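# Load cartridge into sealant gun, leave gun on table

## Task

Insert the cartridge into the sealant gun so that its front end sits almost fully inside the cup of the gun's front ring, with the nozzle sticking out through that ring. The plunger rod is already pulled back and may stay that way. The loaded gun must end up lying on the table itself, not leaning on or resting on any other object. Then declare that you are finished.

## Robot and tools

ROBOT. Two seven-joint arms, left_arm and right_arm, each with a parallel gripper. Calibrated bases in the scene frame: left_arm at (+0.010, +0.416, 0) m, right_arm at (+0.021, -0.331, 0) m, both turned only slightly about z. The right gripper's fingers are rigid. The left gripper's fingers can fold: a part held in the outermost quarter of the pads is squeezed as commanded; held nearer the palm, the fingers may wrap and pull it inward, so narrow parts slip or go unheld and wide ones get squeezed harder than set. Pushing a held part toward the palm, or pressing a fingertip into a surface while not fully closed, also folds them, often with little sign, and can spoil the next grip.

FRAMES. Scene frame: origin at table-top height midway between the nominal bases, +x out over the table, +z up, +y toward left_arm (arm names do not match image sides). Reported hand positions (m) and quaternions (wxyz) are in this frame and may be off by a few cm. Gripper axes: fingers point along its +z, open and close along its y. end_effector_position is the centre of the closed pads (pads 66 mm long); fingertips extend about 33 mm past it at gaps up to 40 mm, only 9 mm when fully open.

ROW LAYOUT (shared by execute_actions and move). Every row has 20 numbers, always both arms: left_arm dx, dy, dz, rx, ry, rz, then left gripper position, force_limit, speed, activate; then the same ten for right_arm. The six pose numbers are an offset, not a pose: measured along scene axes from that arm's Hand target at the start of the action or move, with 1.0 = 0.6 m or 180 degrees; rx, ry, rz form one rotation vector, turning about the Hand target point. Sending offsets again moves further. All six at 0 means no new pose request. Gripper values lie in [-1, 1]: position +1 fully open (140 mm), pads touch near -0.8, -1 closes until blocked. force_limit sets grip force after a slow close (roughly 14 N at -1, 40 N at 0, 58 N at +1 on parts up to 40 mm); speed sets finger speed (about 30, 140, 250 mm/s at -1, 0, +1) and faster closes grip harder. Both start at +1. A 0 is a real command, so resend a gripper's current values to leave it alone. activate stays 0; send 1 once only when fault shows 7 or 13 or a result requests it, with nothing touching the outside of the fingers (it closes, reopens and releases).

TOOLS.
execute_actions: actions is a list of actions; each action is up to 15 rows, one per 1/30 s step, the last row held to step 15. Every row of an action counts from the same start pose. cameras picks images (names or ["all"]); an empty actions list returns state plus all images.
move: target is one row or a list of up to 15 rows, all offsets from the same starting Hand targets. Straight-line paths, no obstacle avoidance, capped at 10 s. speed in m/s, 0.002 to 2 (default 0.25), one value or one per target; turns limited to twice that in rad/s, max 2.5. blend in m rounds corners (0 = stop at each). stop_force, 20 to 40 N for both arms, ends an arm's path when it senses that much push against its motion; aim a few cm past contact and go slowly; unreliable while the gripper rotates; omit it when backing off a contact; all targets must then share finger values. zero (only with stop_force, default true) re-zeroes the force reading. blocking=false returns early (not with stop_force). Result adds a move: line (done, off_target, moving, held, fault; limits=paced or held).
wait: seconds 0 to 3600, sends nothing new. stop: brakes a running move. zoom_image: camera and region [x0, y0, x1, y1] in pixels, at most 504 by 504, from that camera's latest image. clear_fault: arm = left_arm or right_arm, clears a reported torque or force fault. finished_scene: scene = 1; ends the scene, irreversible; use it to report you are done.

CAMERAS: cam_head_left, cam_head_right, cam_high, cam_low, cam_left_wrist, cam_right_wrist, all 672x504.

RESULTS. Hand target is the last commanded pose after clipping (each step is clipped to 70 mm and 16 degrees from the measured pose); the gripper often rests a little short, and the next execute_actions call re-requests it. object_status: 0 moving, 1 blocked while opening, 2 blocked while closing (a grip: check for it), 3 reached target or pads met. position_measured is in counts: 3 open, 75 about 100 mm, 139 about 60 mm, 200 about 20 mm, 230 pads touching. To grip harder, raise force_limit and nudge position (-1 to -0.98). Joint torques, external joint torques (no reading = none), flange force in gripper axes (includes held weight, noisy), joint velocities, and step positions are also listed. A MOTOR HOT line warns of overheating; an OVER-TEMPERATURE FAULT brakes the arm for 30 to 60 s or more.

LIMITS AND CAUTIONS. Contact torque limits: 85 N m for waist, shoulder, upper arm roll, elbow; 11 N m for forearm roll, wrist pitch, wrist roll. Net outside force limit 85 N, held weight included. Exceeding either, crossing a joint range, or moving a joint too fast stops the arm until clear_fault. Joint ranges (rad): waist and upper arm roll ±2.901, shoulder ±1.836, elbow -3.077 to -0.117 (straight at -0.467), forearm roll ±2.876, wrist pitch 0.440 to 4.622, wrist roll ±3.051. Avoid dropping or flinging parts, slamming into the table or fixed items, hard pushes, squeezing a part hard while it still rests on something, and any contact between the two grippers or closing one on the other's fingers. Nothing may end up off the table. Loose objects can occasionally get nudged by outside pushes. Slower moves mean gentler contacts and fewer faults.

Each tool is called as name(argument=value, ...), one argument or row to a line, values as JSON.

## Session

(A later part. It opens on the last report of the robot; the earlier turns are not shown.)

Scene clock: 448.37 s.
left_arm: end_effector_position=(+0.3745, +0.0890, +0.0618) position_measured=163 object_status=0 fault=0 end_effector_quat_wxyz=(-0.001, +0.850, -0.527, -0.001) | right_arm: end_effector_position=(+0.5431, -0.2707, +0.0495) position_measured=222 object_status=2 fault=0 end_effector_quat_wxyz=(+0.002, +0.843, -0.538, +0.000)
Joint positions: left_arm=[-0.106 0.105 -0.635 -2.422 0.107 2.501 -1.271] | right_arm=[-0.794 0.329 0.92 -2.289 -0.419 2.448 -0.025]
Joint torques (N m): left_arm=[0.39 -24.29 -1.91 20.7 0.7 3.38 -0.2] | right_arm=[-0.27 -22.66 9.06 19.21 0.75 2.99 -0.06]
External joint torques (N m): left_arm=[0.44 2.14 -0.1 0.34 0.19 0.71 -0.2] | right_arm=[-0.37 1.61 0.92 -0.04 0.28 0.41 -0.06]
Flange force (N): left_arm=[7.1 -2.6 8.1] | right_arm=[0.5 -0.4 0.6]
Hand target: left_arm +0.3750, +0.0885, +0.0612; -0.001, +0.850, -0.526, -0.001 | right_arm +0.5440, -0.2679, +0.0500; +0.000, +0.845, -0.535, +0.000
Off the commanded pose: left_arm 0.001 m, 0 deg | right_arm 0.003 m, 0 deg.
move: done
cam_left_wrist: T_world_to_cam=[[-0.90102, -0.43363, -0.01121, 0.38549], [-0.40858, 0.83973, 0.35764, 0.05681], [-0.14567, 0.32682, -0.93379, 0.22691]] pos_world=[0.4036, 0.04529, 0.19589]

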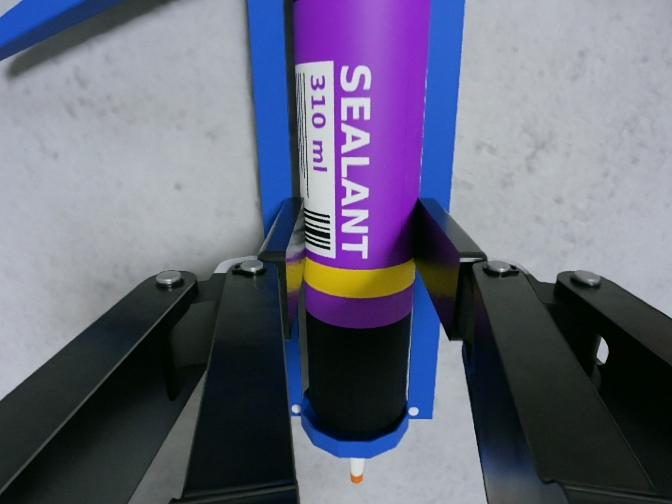

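move(
  target=[0,0,0.0075,0,0,0,-1,-0.2,-1,0,0,0,0,0,0,0,-0.98,0.2,-1,0],
  speed=0.02,
  cameras=["cam_left_wrist","cam_head_left","cam_low"],
)

zoom_image(
  camera="cam_left_wrist",
  region=[280, 340, 440, 500],
)

zoom_image(
  camera="cam_head_left",
  region=[220, 230, 350, 330],
)

Scene clock: 450.27 s.
left_arm: end_effector_position=(+0.3738, +0.0892, +0.0633) position_measured=163 object_status=2 fault=0 end_effector_quat_wxyz=(+0.000, +0.851, -0.525, -0.002) | right_arm: end_effector_position=(+0.5431, -0.2704, +0.0495) position_measured=222 object_status=2 fault=0 end_effector_quat_wxyz=(+0.001, +0.843, -0.537, +0.000)
Joint positions: left_arm=[-0.106 0.1 -0.636 -2.422 0.099 2.496 -1.269] | right_arm=[-0.794 0.329 0.921 -2.289 -0.419 2.448 -0.025]
Joint velocities: left_arm=[0.001 -0.001 0 -0.001 -0.004 -0.003 0.003] | right_arm=[within noise]
Joint torques (N m): left_arm=[0.79 -27.24 -2.83 21.65 -0.04 2.66 0.1] | right_arm=[-0.63 -22.76 8.85 19.23 0.72 3 -0.11]
External joint torques (N m): left_arm=[0.88 -0.92 -1.05 1.21 -0.55 -0.02 0.1] | right_arm=[-0.62 1.43 0.82 0.03 0.24 0.43 -0.11]
Flange force (N): left_arm=[-1.6 0.1 -5.8] | right_arm=[0.8 0.5 -0.1]
Hand target: left_arm +0.3750, +0.0885, +0.0657; -0.001, +0.850, -0.526, -0.001 | right_arm +0.5440, -0.2679, +0.0500; +0.000, +0.845, -0.535, +0.000
Off the commanded pose: left_arm 0.003 m, 0 deg | right_arm 0.003 m, 0 deg.
move: done
cam_left_wrist: T_world_to_cam=[[-0.89938, -0.43706, -0.00941, 0.3846], [-0.4111, 0.83825, 0.35822, 0.05692], [-0.14868, 0.32605, -0.93359, 0.2294]] pos_world=[0.40341, 0.04558, 0.19739]
Images, in order (width x height): cam_head_left 672x504, cam_low 672x504, cam_left_wrist 672x504.

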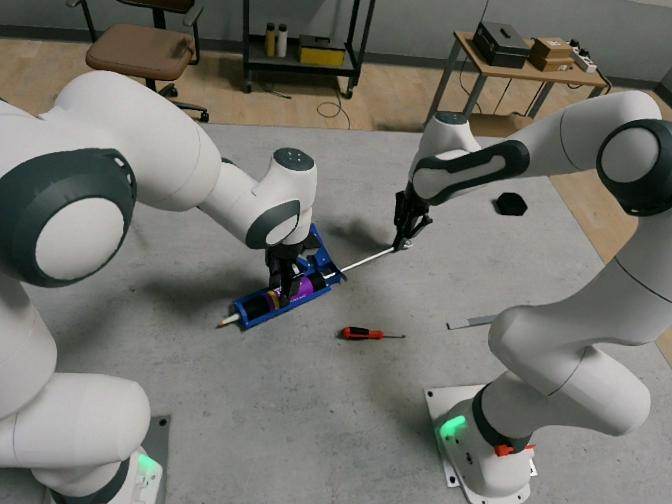

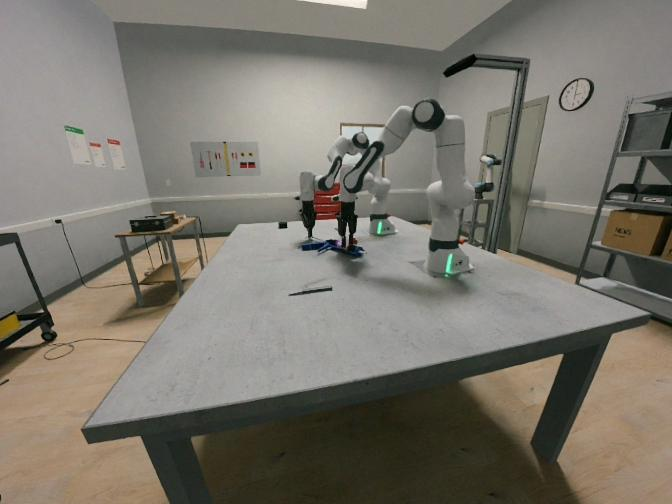

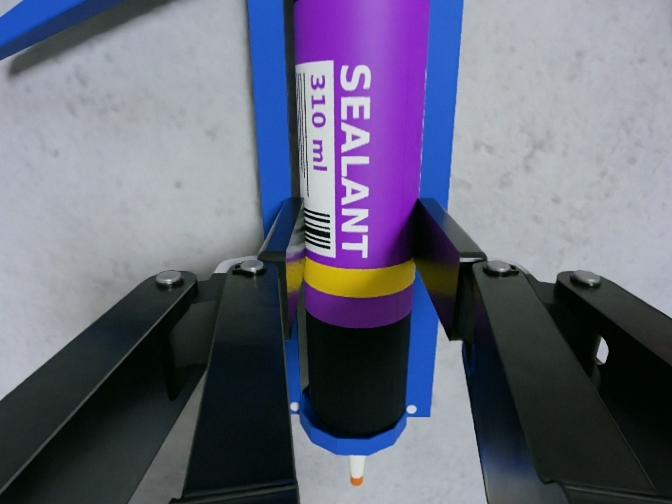

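Scaled by 3.150.

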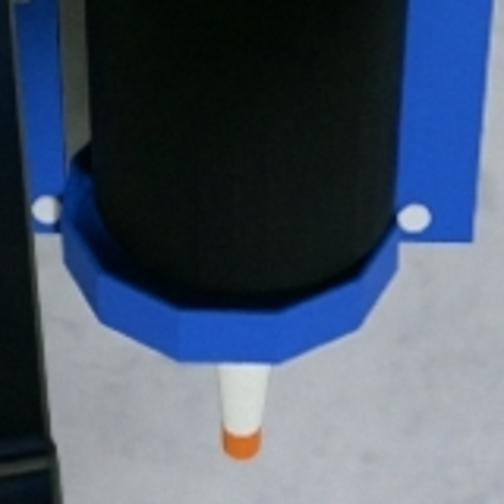

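Scaled by 3.877.

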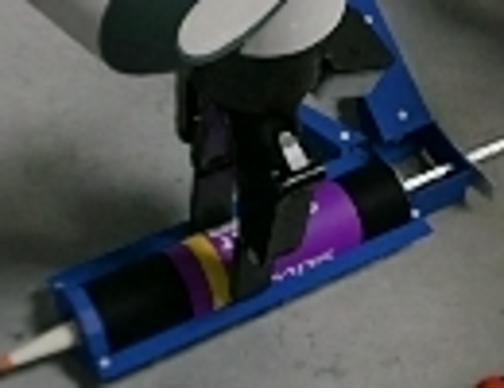

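move(
  target=[0.003,0.0015,0.005,0,0,0,-1,-0.2,-1,0,0,0,0,0,0,0,-0.98,0.2,-1,0],
  speed=0.02,
  cameras=["cam_left_wrist","cam_head_left"],
)

zoom_image(
  camera="cam_left_wrist",
  region=[280, 340, 440, 500],
)

Scene clock: 452.77 s.
left_arm: end_effector_position=(+0.3748, +0.0900, +0.0657) position_measured=163 object_status=2 fault=0 end_effector_quat_wxyz=(+0.000, +0.851, -0.525, -0.003) | right_arm: end_effector_position=(+0.5430, -0.2696, +0.0495) position_measured=222 object_status=2 fault=0 end_effector_quat_wxyz=(+0.001, +0.844, -0.537, +0.000)
Joint positions: left_arm=[-0.103 0.095 -0.636 -2.419 0.092 2.488 -1.261] | right_arm=[-0.794 0.33 0.922 -2.289 -0.419 2.448 -0.025]
Joint velocities: left_arm=[-0.001 -0.001 0 0 -0.002 -0.002 0.005] | right_arm=[within noise]
Joint torques (N m): left_arm=[1.04 -27.64 -2.51 22.22 0.07 2.66 0.09] | right_arm=[-0.89 -23.03 8.57 19.31 0.58 2.92 -0.07]
External joint torques (N m): left_arm=[0.98 -1.51 -0.97 1.8 -0.45 0.01 0.09] | right_arm=[-0.9 1.21 0.48 0.05 0.1 0.34 -0.07]
Flange force (N): left_arm=[-1.2 -0.2 -7.1] | right_arm=[1.2 0.7 0.0]
Hand target: left_arm +0.3768, +0.0894, +0.0687; -0.001, +0.850, -0.526, -0.001 | right_arm +0.5440, -0.2679, +0.0500; +0.000, +0.845, -0.535, +0.000
Off the commanded pose: left_arm 0.004 m, 0 deg | right_arm 0.002 m, 0 deg.
move: off_target (left_arm)
cam_left_wrist: T_world_to_cam=[[-0.89953, -0.43678, -0.00822, 0.38577], [-0.4103, 0.83824, 0.35917, 0.05537], [-0.14998, 0.32646, -0.93324, 0.23189]] pos_world=[0.40451, 0.04638, 0.1997]
Images, in order (width x height): cam_head_left 672x504, cam_left_wrist 672x504.

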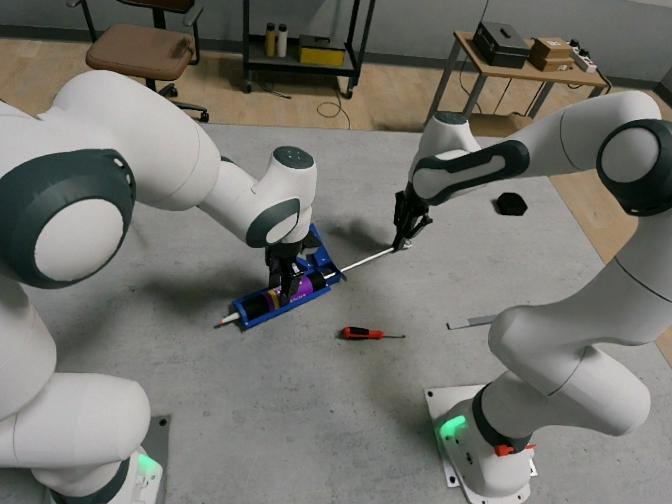

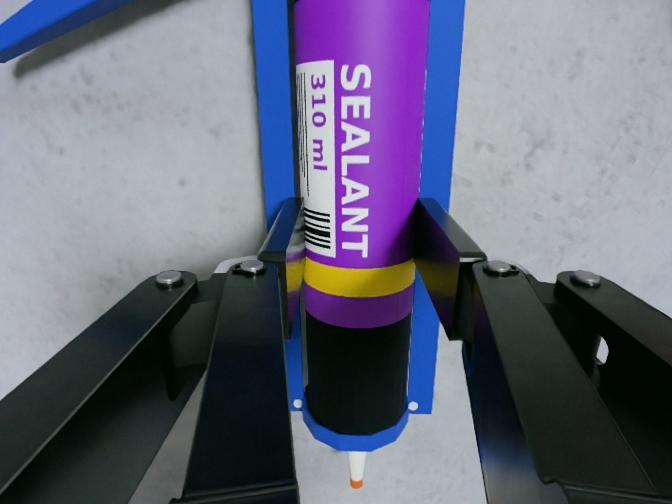

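Scaled by 3.150.

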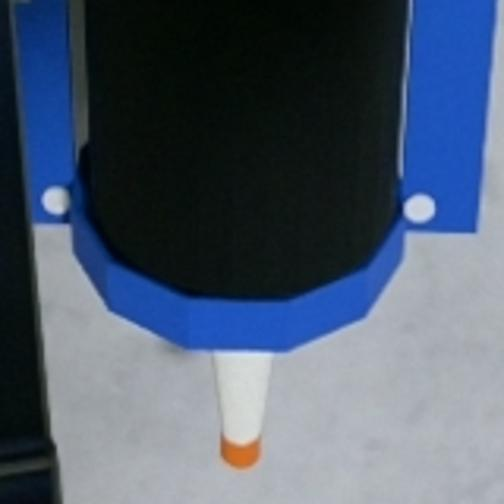

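move(
  target=[
    [0,0,-0.0025,0,0,0,-1,-0.2,-1,0,0,0,0,0,0,0,-0.98,0.2,-1,0],
    [-0.0067,0.0135,-0.0025,0,0,0,-1,-0.2,-1,0,0,0,0,0,0,0,-0.98,0.2,-1,0],
  ],
  speed=0.02,
  cameras=["cam_left_wrist","cam_head_left","cam_right_wrist"],
)

zoom_image(
  camera="cam_left_wrist",
  region=[280, 340, 440, 500],
)

zoom_image(
  camera="cam_head_left",
  region=[220, 230, 350, 330],
)

Scene clock: 456.27 s.
left_arm: end_effector_position=(+0.3707, +0.0972, +0.0650) position_measured=163 object_status=2 fault=0 end_effector_quat_wxyz=(+0.000, +0.851, -0.525, -0.003) | right_arm: end_effector_position=(+0.5424, -0.2659, +0.0491) position_measured=222 object_status=2 fault=0 end_effector_quat_wxyz=(+0.000, +0.845, -0.535, -0.001)
Joint positions: left_arm=[-0.097 0.073 -0.638 -2.446 0.071 2.498 -1.239] | right_arm=[-0.792 0.333 0.926 -2.289 -0.419 2.448 -0.024]
Joint velocities: left_arm=[-0.001 0 -0.001 -0.001 0 -0.002 0.005] | right_arm=[within noise]
Joint torques (N m): left_arm=[1.03 -26.55 -1.27 21.84 0.27 2.89 0.05] | right_arm=[-2.09 -23.67 7.17 19.33 0.34 2.76 -0.07]
External joint torques (N m): left_arm=[1 -1.13 -0.1 1.44 -0.24 0.23 0.05] | right_arm=[-2.22 0.49 -1.11 0.19 -0.13 0.18 -0.07]
Flange force (N): left_arm=[-0.6 -1.1 -4.2] | right_arm=[3.4 2.5 -0.1]
Hand target: left_arm +0.3727, +0.0975, +0.0672; -0.001, +0.850, -0.526, -0.001 | right_arm +0.5440, -0.2679, +0.0500; +0.000, +0.845, -0.535, +0.000
Off the commanded pose: left_arm 0.003 m, 0 deg | right_arm 0.003 m, 0 deg.
move: done
cam_left_wrist: T_world_to_cam=[[-0.89978, -0.43627, -0.0082, 0.38533], [-0.40988, 0.83859, 0.35883, 0.04769], [-0.14967, 0.32623, -0.93337, 0.22815]] pos_world=[0.40041, 0.05369, 0.199]
cam_right_wrist: T_world_to_cam=[[-0.89459, -0.44682, -0.00766, 0.37597], [-0.42289, 0.84089, 0.33775, 0.44257], [-0.14447, 0.30539, -0.94121, 0.35387]] pos_world=[0.57462, -0.31223, 0.18647]
Images, in order (width x height): cam_head_left 672x504, cam_left_wrist 672x504, cam_right_wrist 672x504.

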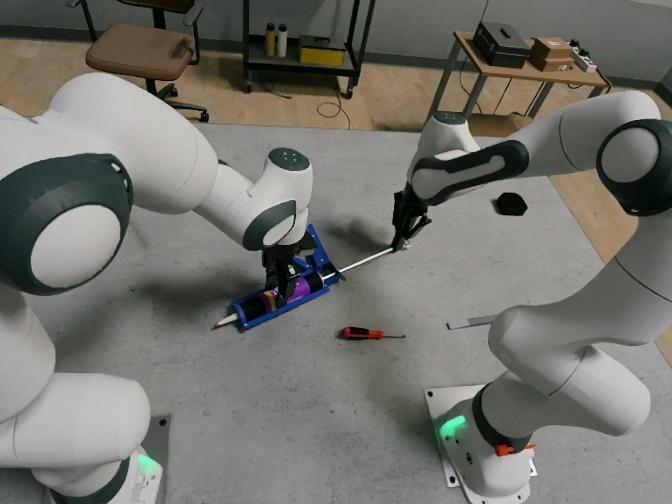

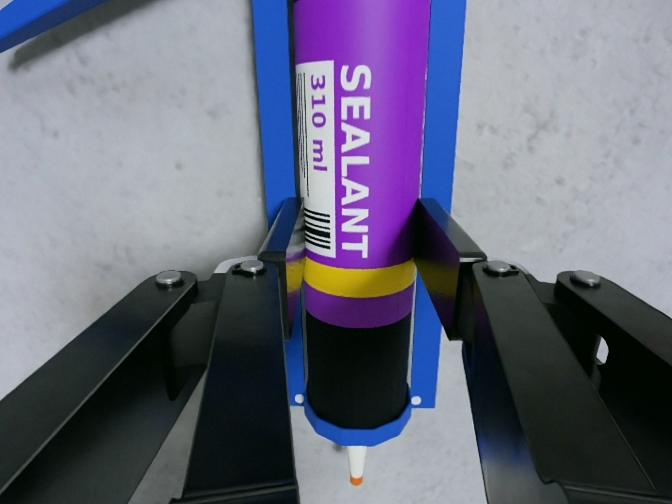

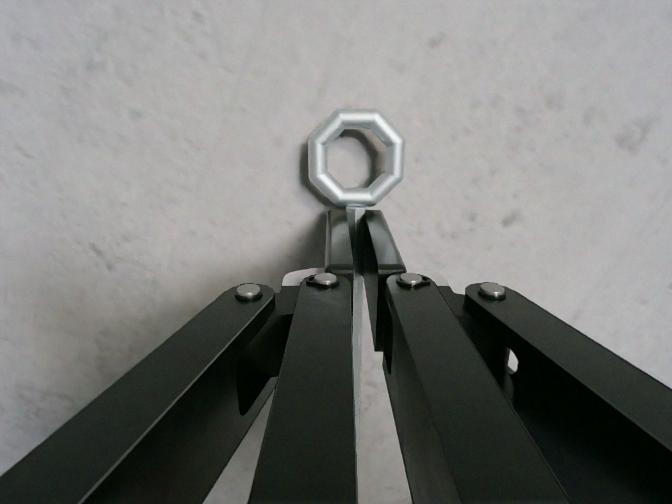

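Scaled by 3.150.

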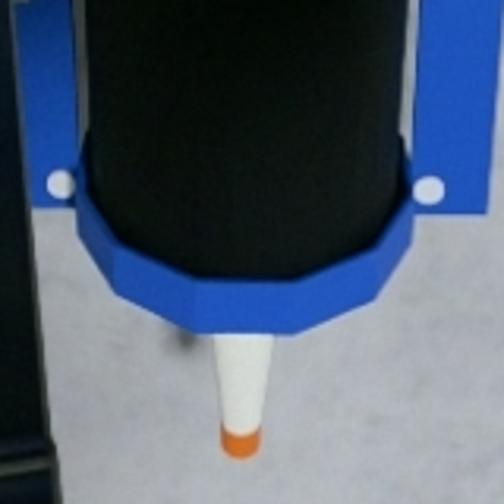

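Scaled by 3.877.

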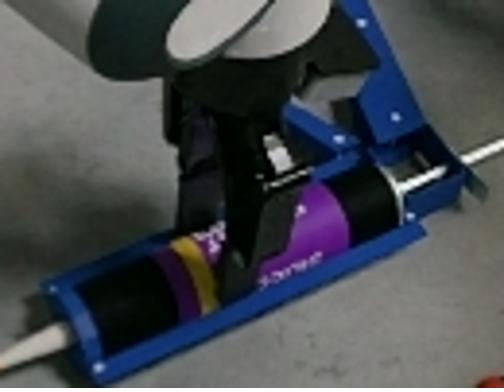

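move(
  target=[-0.0045,0.009,0,0,0,0,-1,-0.2,-1,0,0.0073,-0.015,0,0,0,0,-0.98,0.2,-1,0],
  speed=0.02,
  cameras=["cam_left_wrist","cam_head_left","cam_high"],
)

zoom_image(
  camera="cam_left_wrist",
  region=[280, 340, 440, 500],
)

zoom_image(
  camera="cam_head_left",
  region=[220, 230, 350, 330],
)

zoom_image(
  camera="cam_high",
  region=[280, 210, 400, 310],
)

Scene clock: 460.33 s.
left_arm: end_effector_position=(+0.3712, +0.0978, +0.0678) position_measured=163 object_status=2 fault=0 end_effector_quat_wxyz=(+0.001, +0.851, -0.526, +0.003) | right_arm: end_effector_position=(+0.5445, -0.2682, +0.0482) position_measured=222 object_status=2 fault=0 end_effector_quat_wxyz=(-0.002, +0.845, -0.534, -0.003)
Joint positions: left_arm=[-0.095 0.055 -0.639 -2.459 0.053 2.51 -1.224] | right_arm=[-0.793 0.342 0.921 -2.281 -0.419 2.446 -0.034]
Joint velocities: left_arm=[0.001 -0.001 0 -0.001 0.001 0.001 0.005] | right_arm=[within noise]
Joint torques (N m): left_arm=[2.22 -26.1 -0.18 18.67 0.51 1.33 0.23] | right_arm=[-5.13 -25.5 4.22 21.46 -0.65 2.61 -0.25]
External joint torques (N m): left_arm=[2.08 -1.29 0.6 -1.71 0.02 -1.35 0.23] | right_arm=[-5.16 -0.89 -4.21 2.25 -1.13 0.03 -0.25]
Flange force (N): left_arm=[-9.9 0.3 -6.9] | right_arm=[10.4 0.2 0.6]
Hand target: left_arm +0.3700, +0.1029, +0.0672; -0.001, +0.850, -0.526, -0.001 | right_arm +0.5483, -0.2769, +0.0500; +0.000, +0.845, -0.535, +0.000
Off the commanded pose: left_arm 0.005 m, 1 deg | right_arm 0.010 m, 0 deg.
move: off_target (left_arm, right_arm)
cam_left_wrist: T_world_to_cam=[[-0.90006, -0.4356, -0.01234, 0.38625], [-0.41235, 0.84217, 0.34746, 0.04784], [-0.14096, 0.31782, -0.93761, 0.22861]] pos_world=[0.39959, 0.05531, 0.20249]
Images, in order (width x height): cam_head_left 672x504, cam_high 672x504, cam_left_wrist 672x504.

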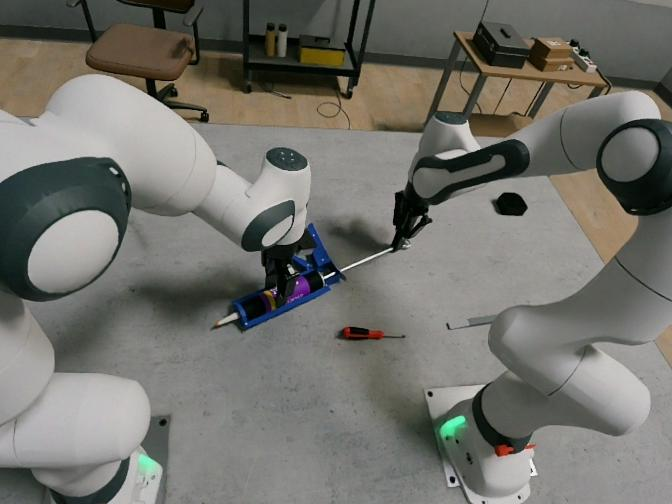

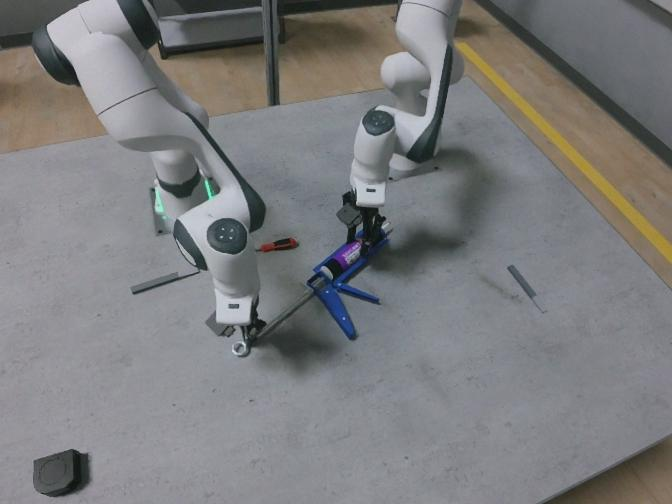

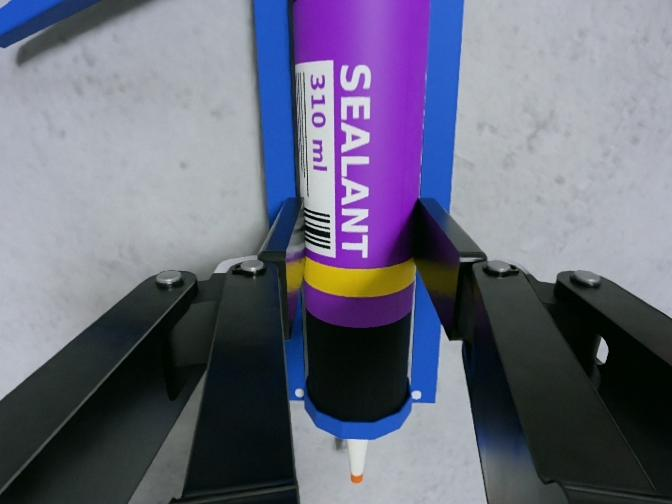

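Scaled by 3.150.

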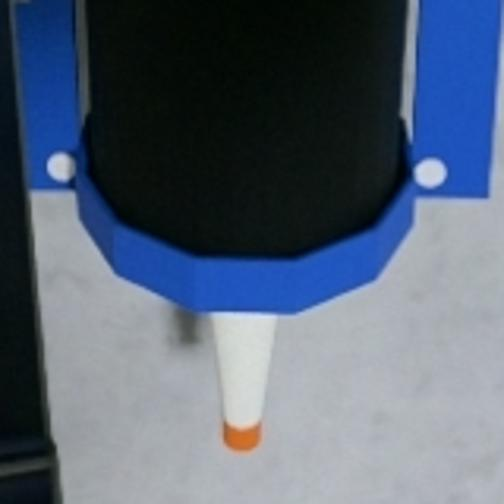

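Scaled by 3.877.

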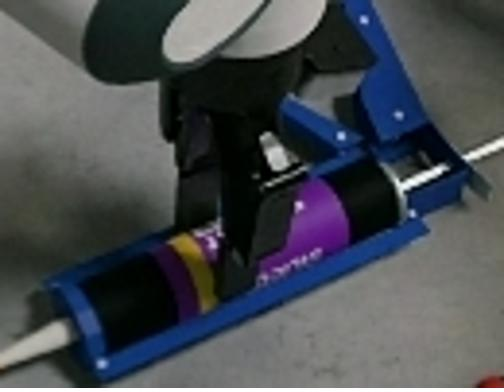

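Scaled by 4.200.

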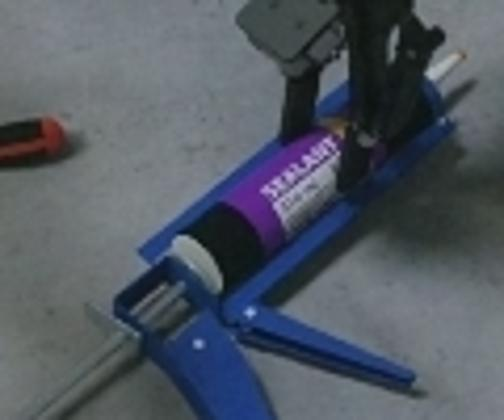

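move(
  target=[
    [0.0022,-0.0045,0,0,0,0,-1,-0.2,-1,0,-0.006,0.012,0,0,0,0,-0.98,0.2,-1,0],
    [0.0022,-0.0045,-0.01,0,0,0,-1,-0.2,-1,0,-0.006,0.012,0,0,0,0,-0.98,0.2,-1,0],
  ],
  speed=0.02,
  cameras=["cam_left_wrist"],
)

zoom_image(
  camera="cam_left_wrist",
  region=[280, 340, 440, 500],
)

Scene clock: 467.30 s.
left_arm: end_effector_position=(+0.3713, +0.0986, +0.0630) position_measured=163 object_status=2 fault=0 end_effector_quat_wxyz=(+0.000, +0.849, -0.528, +0.001) | right_arm: end_effector_position=(+0.5434, -0.2677, +0.0492) position_measured=222 object_status=2 fault=0 end_effector_quat_wxyz=(+0.000, +0.845, -0.535, -0.002)
Joint positions: left_arm=[-0.095 0.071 -0.637 -2.456 0.074 2.513 -1.234] | right_arm=[-0.793 0.335 0.924 -2.286 -0.419 2.446 -0.028]
Joint velocities: left_arm=[-0.001 0 0.001 0 0 0.001 -0.005] | right_arm=[within noise]
Joint torques (N m): left_arm=[1.15 -23.32 -0.32 19.72 1.1 2.7 -0.17] | right_arm=[-2.33 -24.03 6.81 19.01 -0.02 2.7 0.01]
External joint torques (N m): left_arm=[1.05 1.96 0.76 -0.56 0.61 0.02 -0.16] | right_arm=[-2.4 0.24 -1.48 -0.13 -0.49 0.13 0.01]
Flange force (N): left_arm=[5.3 -3.6 8.1] | right_arm=[3.4 3.2 1.2]
Hand target: left_arm +0.3714, +0.1002, +0.0612; -0.001, +0.850, -0.526, -0.001 | right_arm +0.5447, -0.2697, +0.0500; +0.000, +0.845, -0.535, +0.000
Off the commanded pose: left_arm 0.002 m, 0 deg | right_arm 0.003 m, 0 deg.
move: done
cam_left_wrist: T_world_to_cam=[[-0.90229, -0.43095, -0.01227, 0.38703], [-0.40705, 0.84218, 0.35362, 0.04648], [-0.14206, 0.32407, -0.93531, 0.22354]] pos_world=[0.39989, 0.0552, 0.19739]

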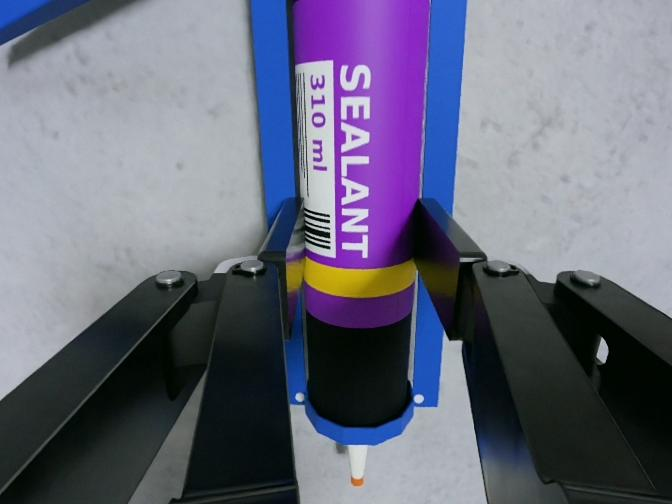

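Scaled by 3.150.

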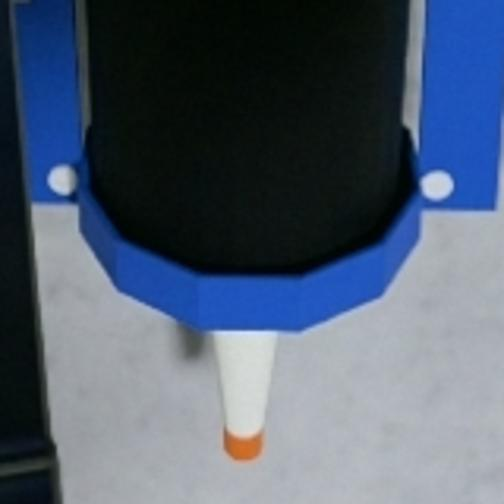

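move(
  target=[
    [0,0,0,0,0,0,0.1,-0.2,-1,0,0,0,0,0,0,0,-0.98,0.2,-1,0],
    [0,0,0.17,0,0,0,0.1,-0.2,-1,0,0,0,0,0,0,0,-0.98,0.2,-1,0],
  ],
  speed=0.12,
  cameras=["cam_left_wrist","cam_head_left","cam_high"],
)

zoom_image(
  camera="cam_left_wrist",
  region=[300, 260, 400, 380],
)

zoom_image(
  camera="cam_high",
  region=[280, 210, 400, 310],
)

Scene clock: 472.73 s.
left_arm: end_effector_position=(+0.3723, +0.1000, +0.1625) position_measured=117 object_status=3 fault=0 end_effector_quat_wxyz=(-0.001, +0.851, -0.525, +0.000) | right_arm: end_effector_position=(+0.5434, -0.2677, +0.0492) position_measured=222 object_status=2 fault=0 end_effector_quat_wxyz=(+0.000, +0.845, -0.535, -0.002)
Joint positions: left_arm=[-0.112 -0.156 -0.614 -2.373 -0.111 2.242 -1.101] | right_arm=[-0.793 0.335 0.924 -2.286 -0.419 2.446 -0.028]
Joint velocities: left_arm=[0 0.001 0.001 -0.001 -0.001 -0.001 0.008] | right_arm=[within noise]
Joint torques (N m): left_arm=[0.1 -20.72 2.55 23.27 0.21 2.48 0.13] | right_arm=[-1.95 -24.02 6.98 18.67 0.17 2.7 -0.01]
External joint torques (N m): left_arm=[0.07 0.45 0.01 0.13 -0.44 -0.19 0.13] | right_arm=[-1.93 0.2 -1.2 -0.46 -0.3 0.14 -0.01]
Flange force (N): left_arm=[0.6 -0.5 -0.4] | right_arm=[2.2 4.1 0.7]
Hand target: left_arm +0.3714, +0.1002, +0.1632; -0.001, +0.850, -0.526, -0.001 | right_arm +0.5447, -0.2697, +0.0500; +0.000, +0.845, -0.535, +0.000
Off the commanded pose: left_arm 0.001 m, 0 deg | right_arm 0.003 m, 0 deg.
move: done
cam_left_wrist: T_world_to_cam=[[-0.89886, -0.43805, -0.01298, 0.38931], [-0.41368, 0.83832, 0.3551, 0.01306], [-0.14467, 0.32455, -0.93474, 0.31706]] pos_world=[0.4012, 0.05668, 0.29679]
Images, in order (width x height): cam_head_left 672x504, cam_high 672x504, cam_left_wrist 672x504.

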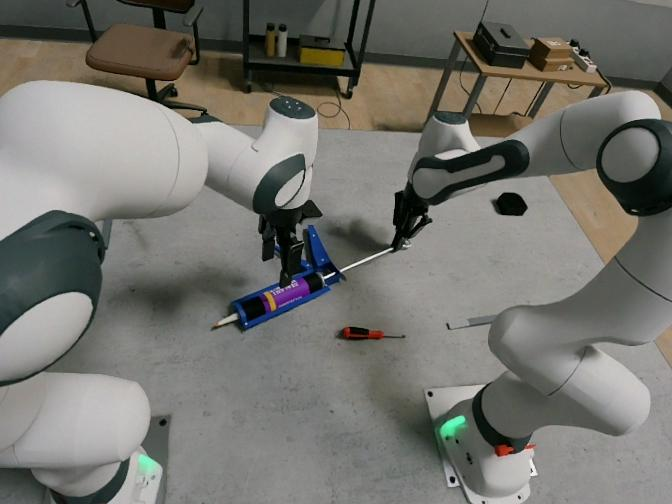

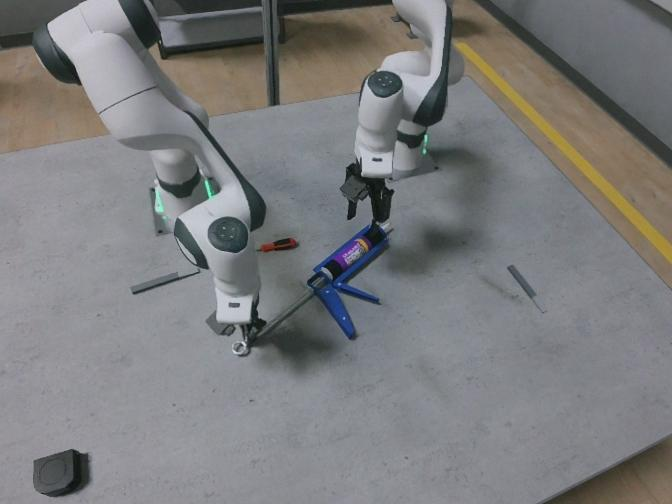

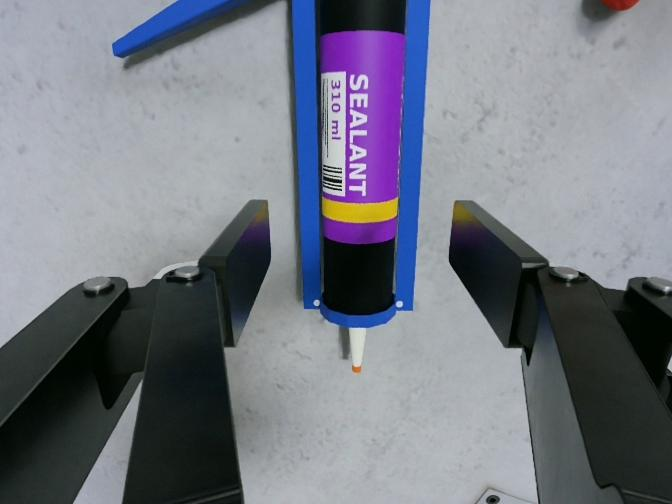

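Scaled by 4.200.

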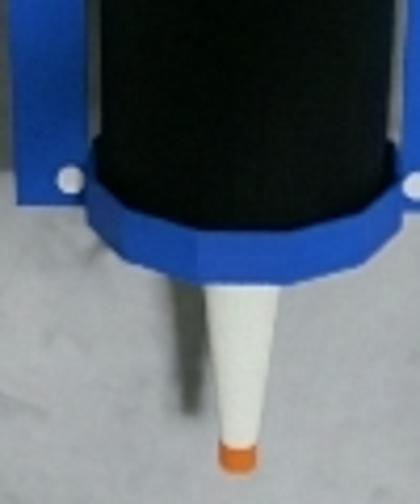

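Scaled by 4.200.

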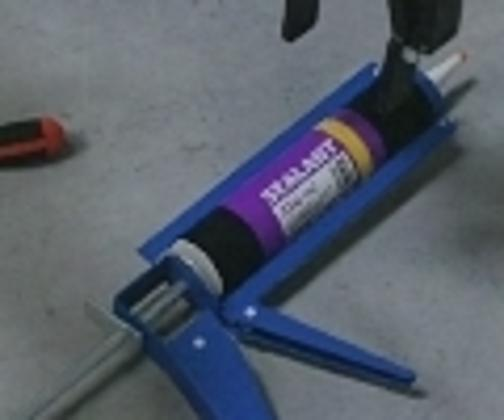

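move(
  target=[
    [0,0,0,0,0,0,0.1,-0.2,-1,0,0,0,0,0,0,0,0.2,-0.5,-1,0],
    [0,0,0,0,0,0,0.1,-0.2,-1,0,0,0,0.25,0,0,0,0.2,-0.5,-1,0],
  ],
  speed=0.15,
)

move(
  target=[0.03,-0.08,0.1,0,0,0,0.1,-0.2,-1,0,0,-0.1,0.05,0,0,0,0.2,-0.5,-1,0],
  speed=0.2,
  cameras=["all"],
)

zoom_image(
  camera="cam_left_wrist",
  region=[230, 30, 450, 400],
)

Scene clock: 480.23 s.
left_arm: end_effector_position=(+0.3722, +0.1000, +0.1625) position_measured=117 object_status=3 fault=0 end_effector_quat_wxyz=(-0.001, +0.851, -0.525, +0.000) | right_arm: end_effector_position=(+0.5465, -0.2702, +0.2005) position_measured=104 object_status=3 fault=0 end_effector_quat_wxyz=(-0.001, +0.843, -0.537, +0.002)
Joint positions: left_arm=[-0.112 -0.156 -0.614 -2.373 -0.111 2.242 -1.099] | right_arm=[-0.959 -0.083 1.077 -2.167 0.085 2.13 -0.384]
Joint velocities: left_arm=[within noise] | right_arm=[-0.001 0.001 0 -0.001 0.002 0 -0.006]
Joint torques (N m): left_arm=[0.21 -20.74 2.51 23.27 0.22 2.46 0.07] | right_arm=[-0.61 -12.16 -2.97 23.12 1.1 2.5 -0.1]
External joint torques (N m): left_arm=[0.22 0.49 0 -0.01 -0.44 -0.23 0.07] | right_arm=[-0.51 -0.21 -0.53 -0.8 0.46 -0.12 -0.1]
Flange force (N): left_arm=[0.5 -0.5 -0.2] | right_arm=[-1.5 7.6 -1.0]
Hand target: left_arm +0.3714, +0.1002, +0.1632; -0.001, +0.850, -0.526, -0.001 | right_arm +0.5447, -0.2697, +0.2000; +0.000, +0.845, -0.535, +0.000
Off the commanded pose: left_arm 0.001 m, 0 deg | right_arm 0.002 m, 0 deg.
move: done

Scene clock: 481.87 s.
left_arm: end_effector_position=(+0.3899, +0.0512, +0.2242) position_measured=117 object_status=3 fault=0 end_effector_quat_wxyz=(+0.000, +0.849, -0.528, +0.002) | right_arm: end_effector_position=(+0.5457, -0.3306, +0.2297) position_measured=104 object_status=3 fault=0 end_effector_quat_wxyz=(+0.000, +0.843, -0.537, +0.002)
Joint positions: left_arm=[-0.113 -0.085 -0.654 -2.137 -0.058 2.072 -1.18] | right_arm=[-0.973 -0.138 0.962 -2.133 0.126 2.053 -0.53]
Joint velocities: left_arm=[0 -0.001 -0.001 0 0 0 -0.004] | right_arm=[0 -0.001 0 0 0 -0.001 -0.006]
Joint torques (N m): left_arm=[0.84 -22.21 0.87 25.07 0.99 2.47 -0.3] | right_arm=[-0.63 -13.67 -4.26 23.75 1.14 2.49 -0.33]
External joint torques (N m): left_arm=[0.85 1.36 -0.7 0.6 0.25 -0.21 -0.3] | right_arm=[-0.51 -0.09 -0.49 -0.54 0.46 -0.14 -0.33]
Flange force (N): left_arm=[8.5 -2.6 0.5] | right_arm=[-1.3 5.8 -0.6]
Hand target: left_arm +0.3894, +0.0522, +0.2232; -0.001, +0.850, -0.526, -0.001 | right_arm +0.5447, -0.3297, +0.2300; +0.000, +0.845, -0.535, +0.000
Off the commanded pose: left_arm 0.002 m, 0 deg | right_arm 0.001 m, 0 deg.
move: done
cam_left_wrist: T_world_to_cam=[[-0.9025, -0.43049, -0.01283, 0.38551], [-0.40714, 0.84306, 0.35141, 0.03738], [-0.14046, 0.32238, -0.93613, 0.3919]] pos_world=[0.41819, 0.00811, 0.35869]
cam_right_wrist: T_world_to_cam=[[-0.89708, -0.44172, -0.01105, 0.35526], [-0.41971, 0.84403, 0.33387, 0.43751], [-0.13815, 0.30414, -0.94256, 0.54047]] pos_world=[0.577, -0.37672, 0.36728]

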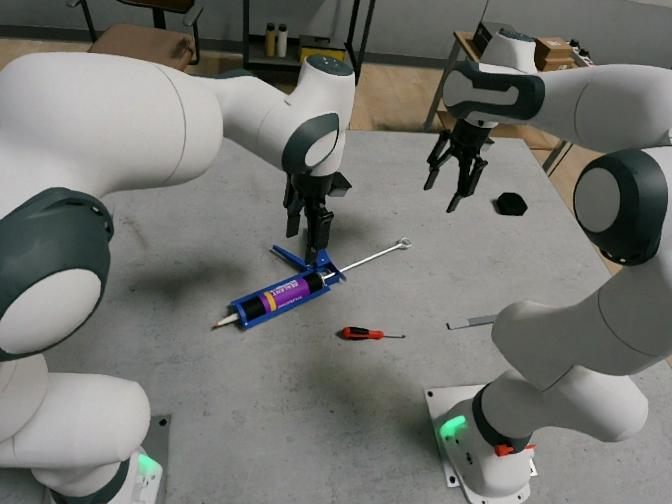

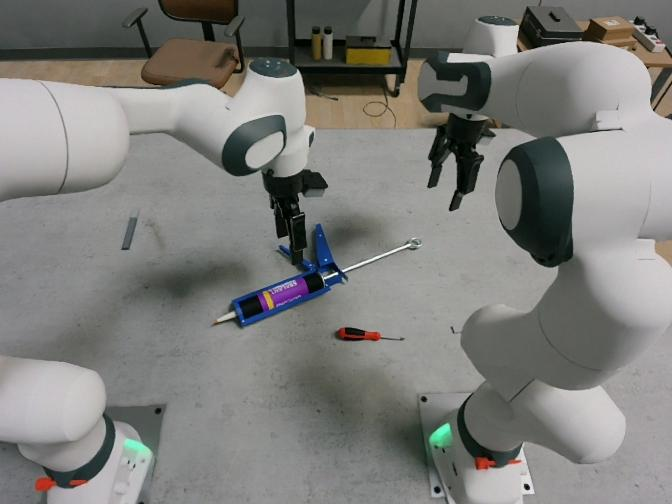

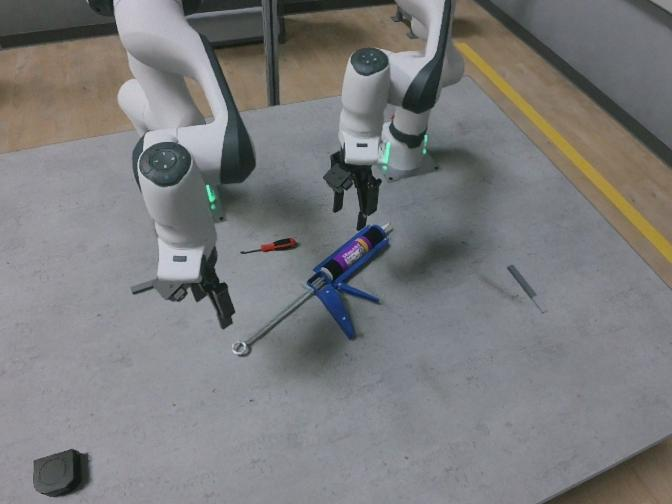

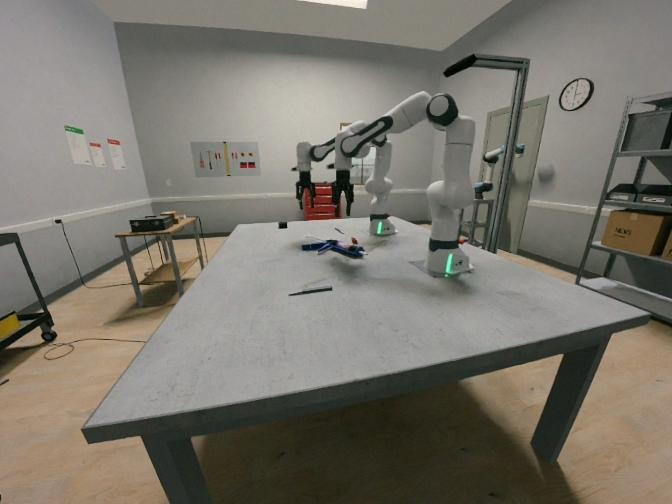

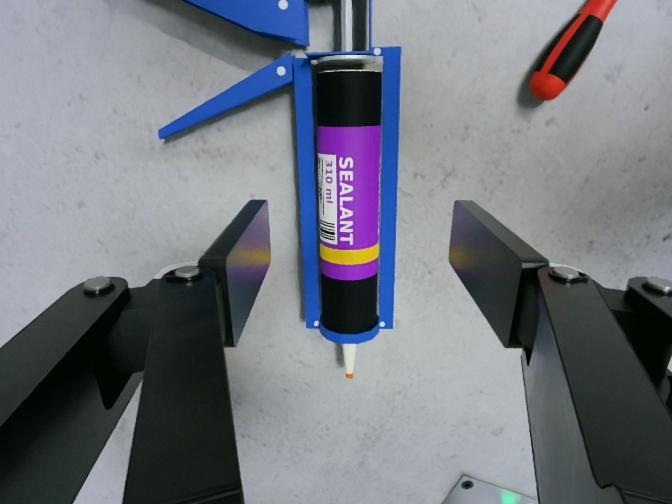

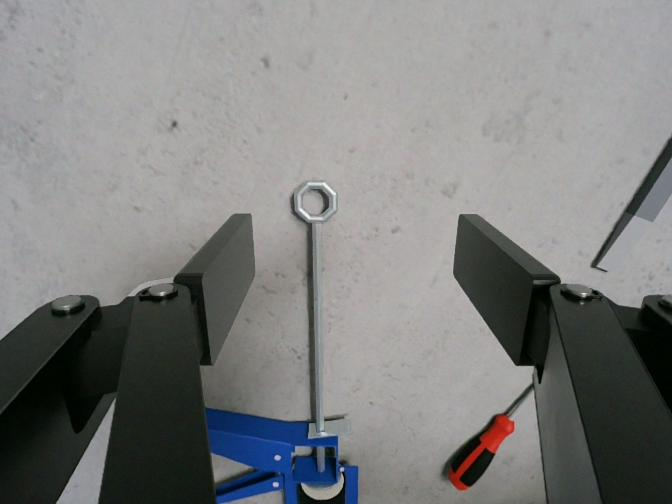

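Scaled by 1.362.

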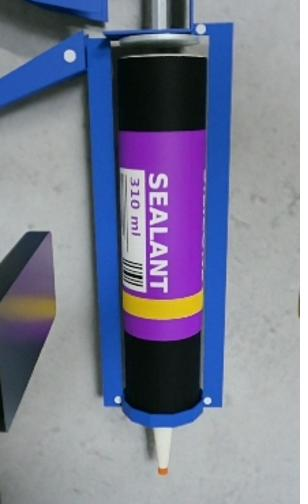

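finished_scene(
  scene=1,
)

The scene is finished: the task was done.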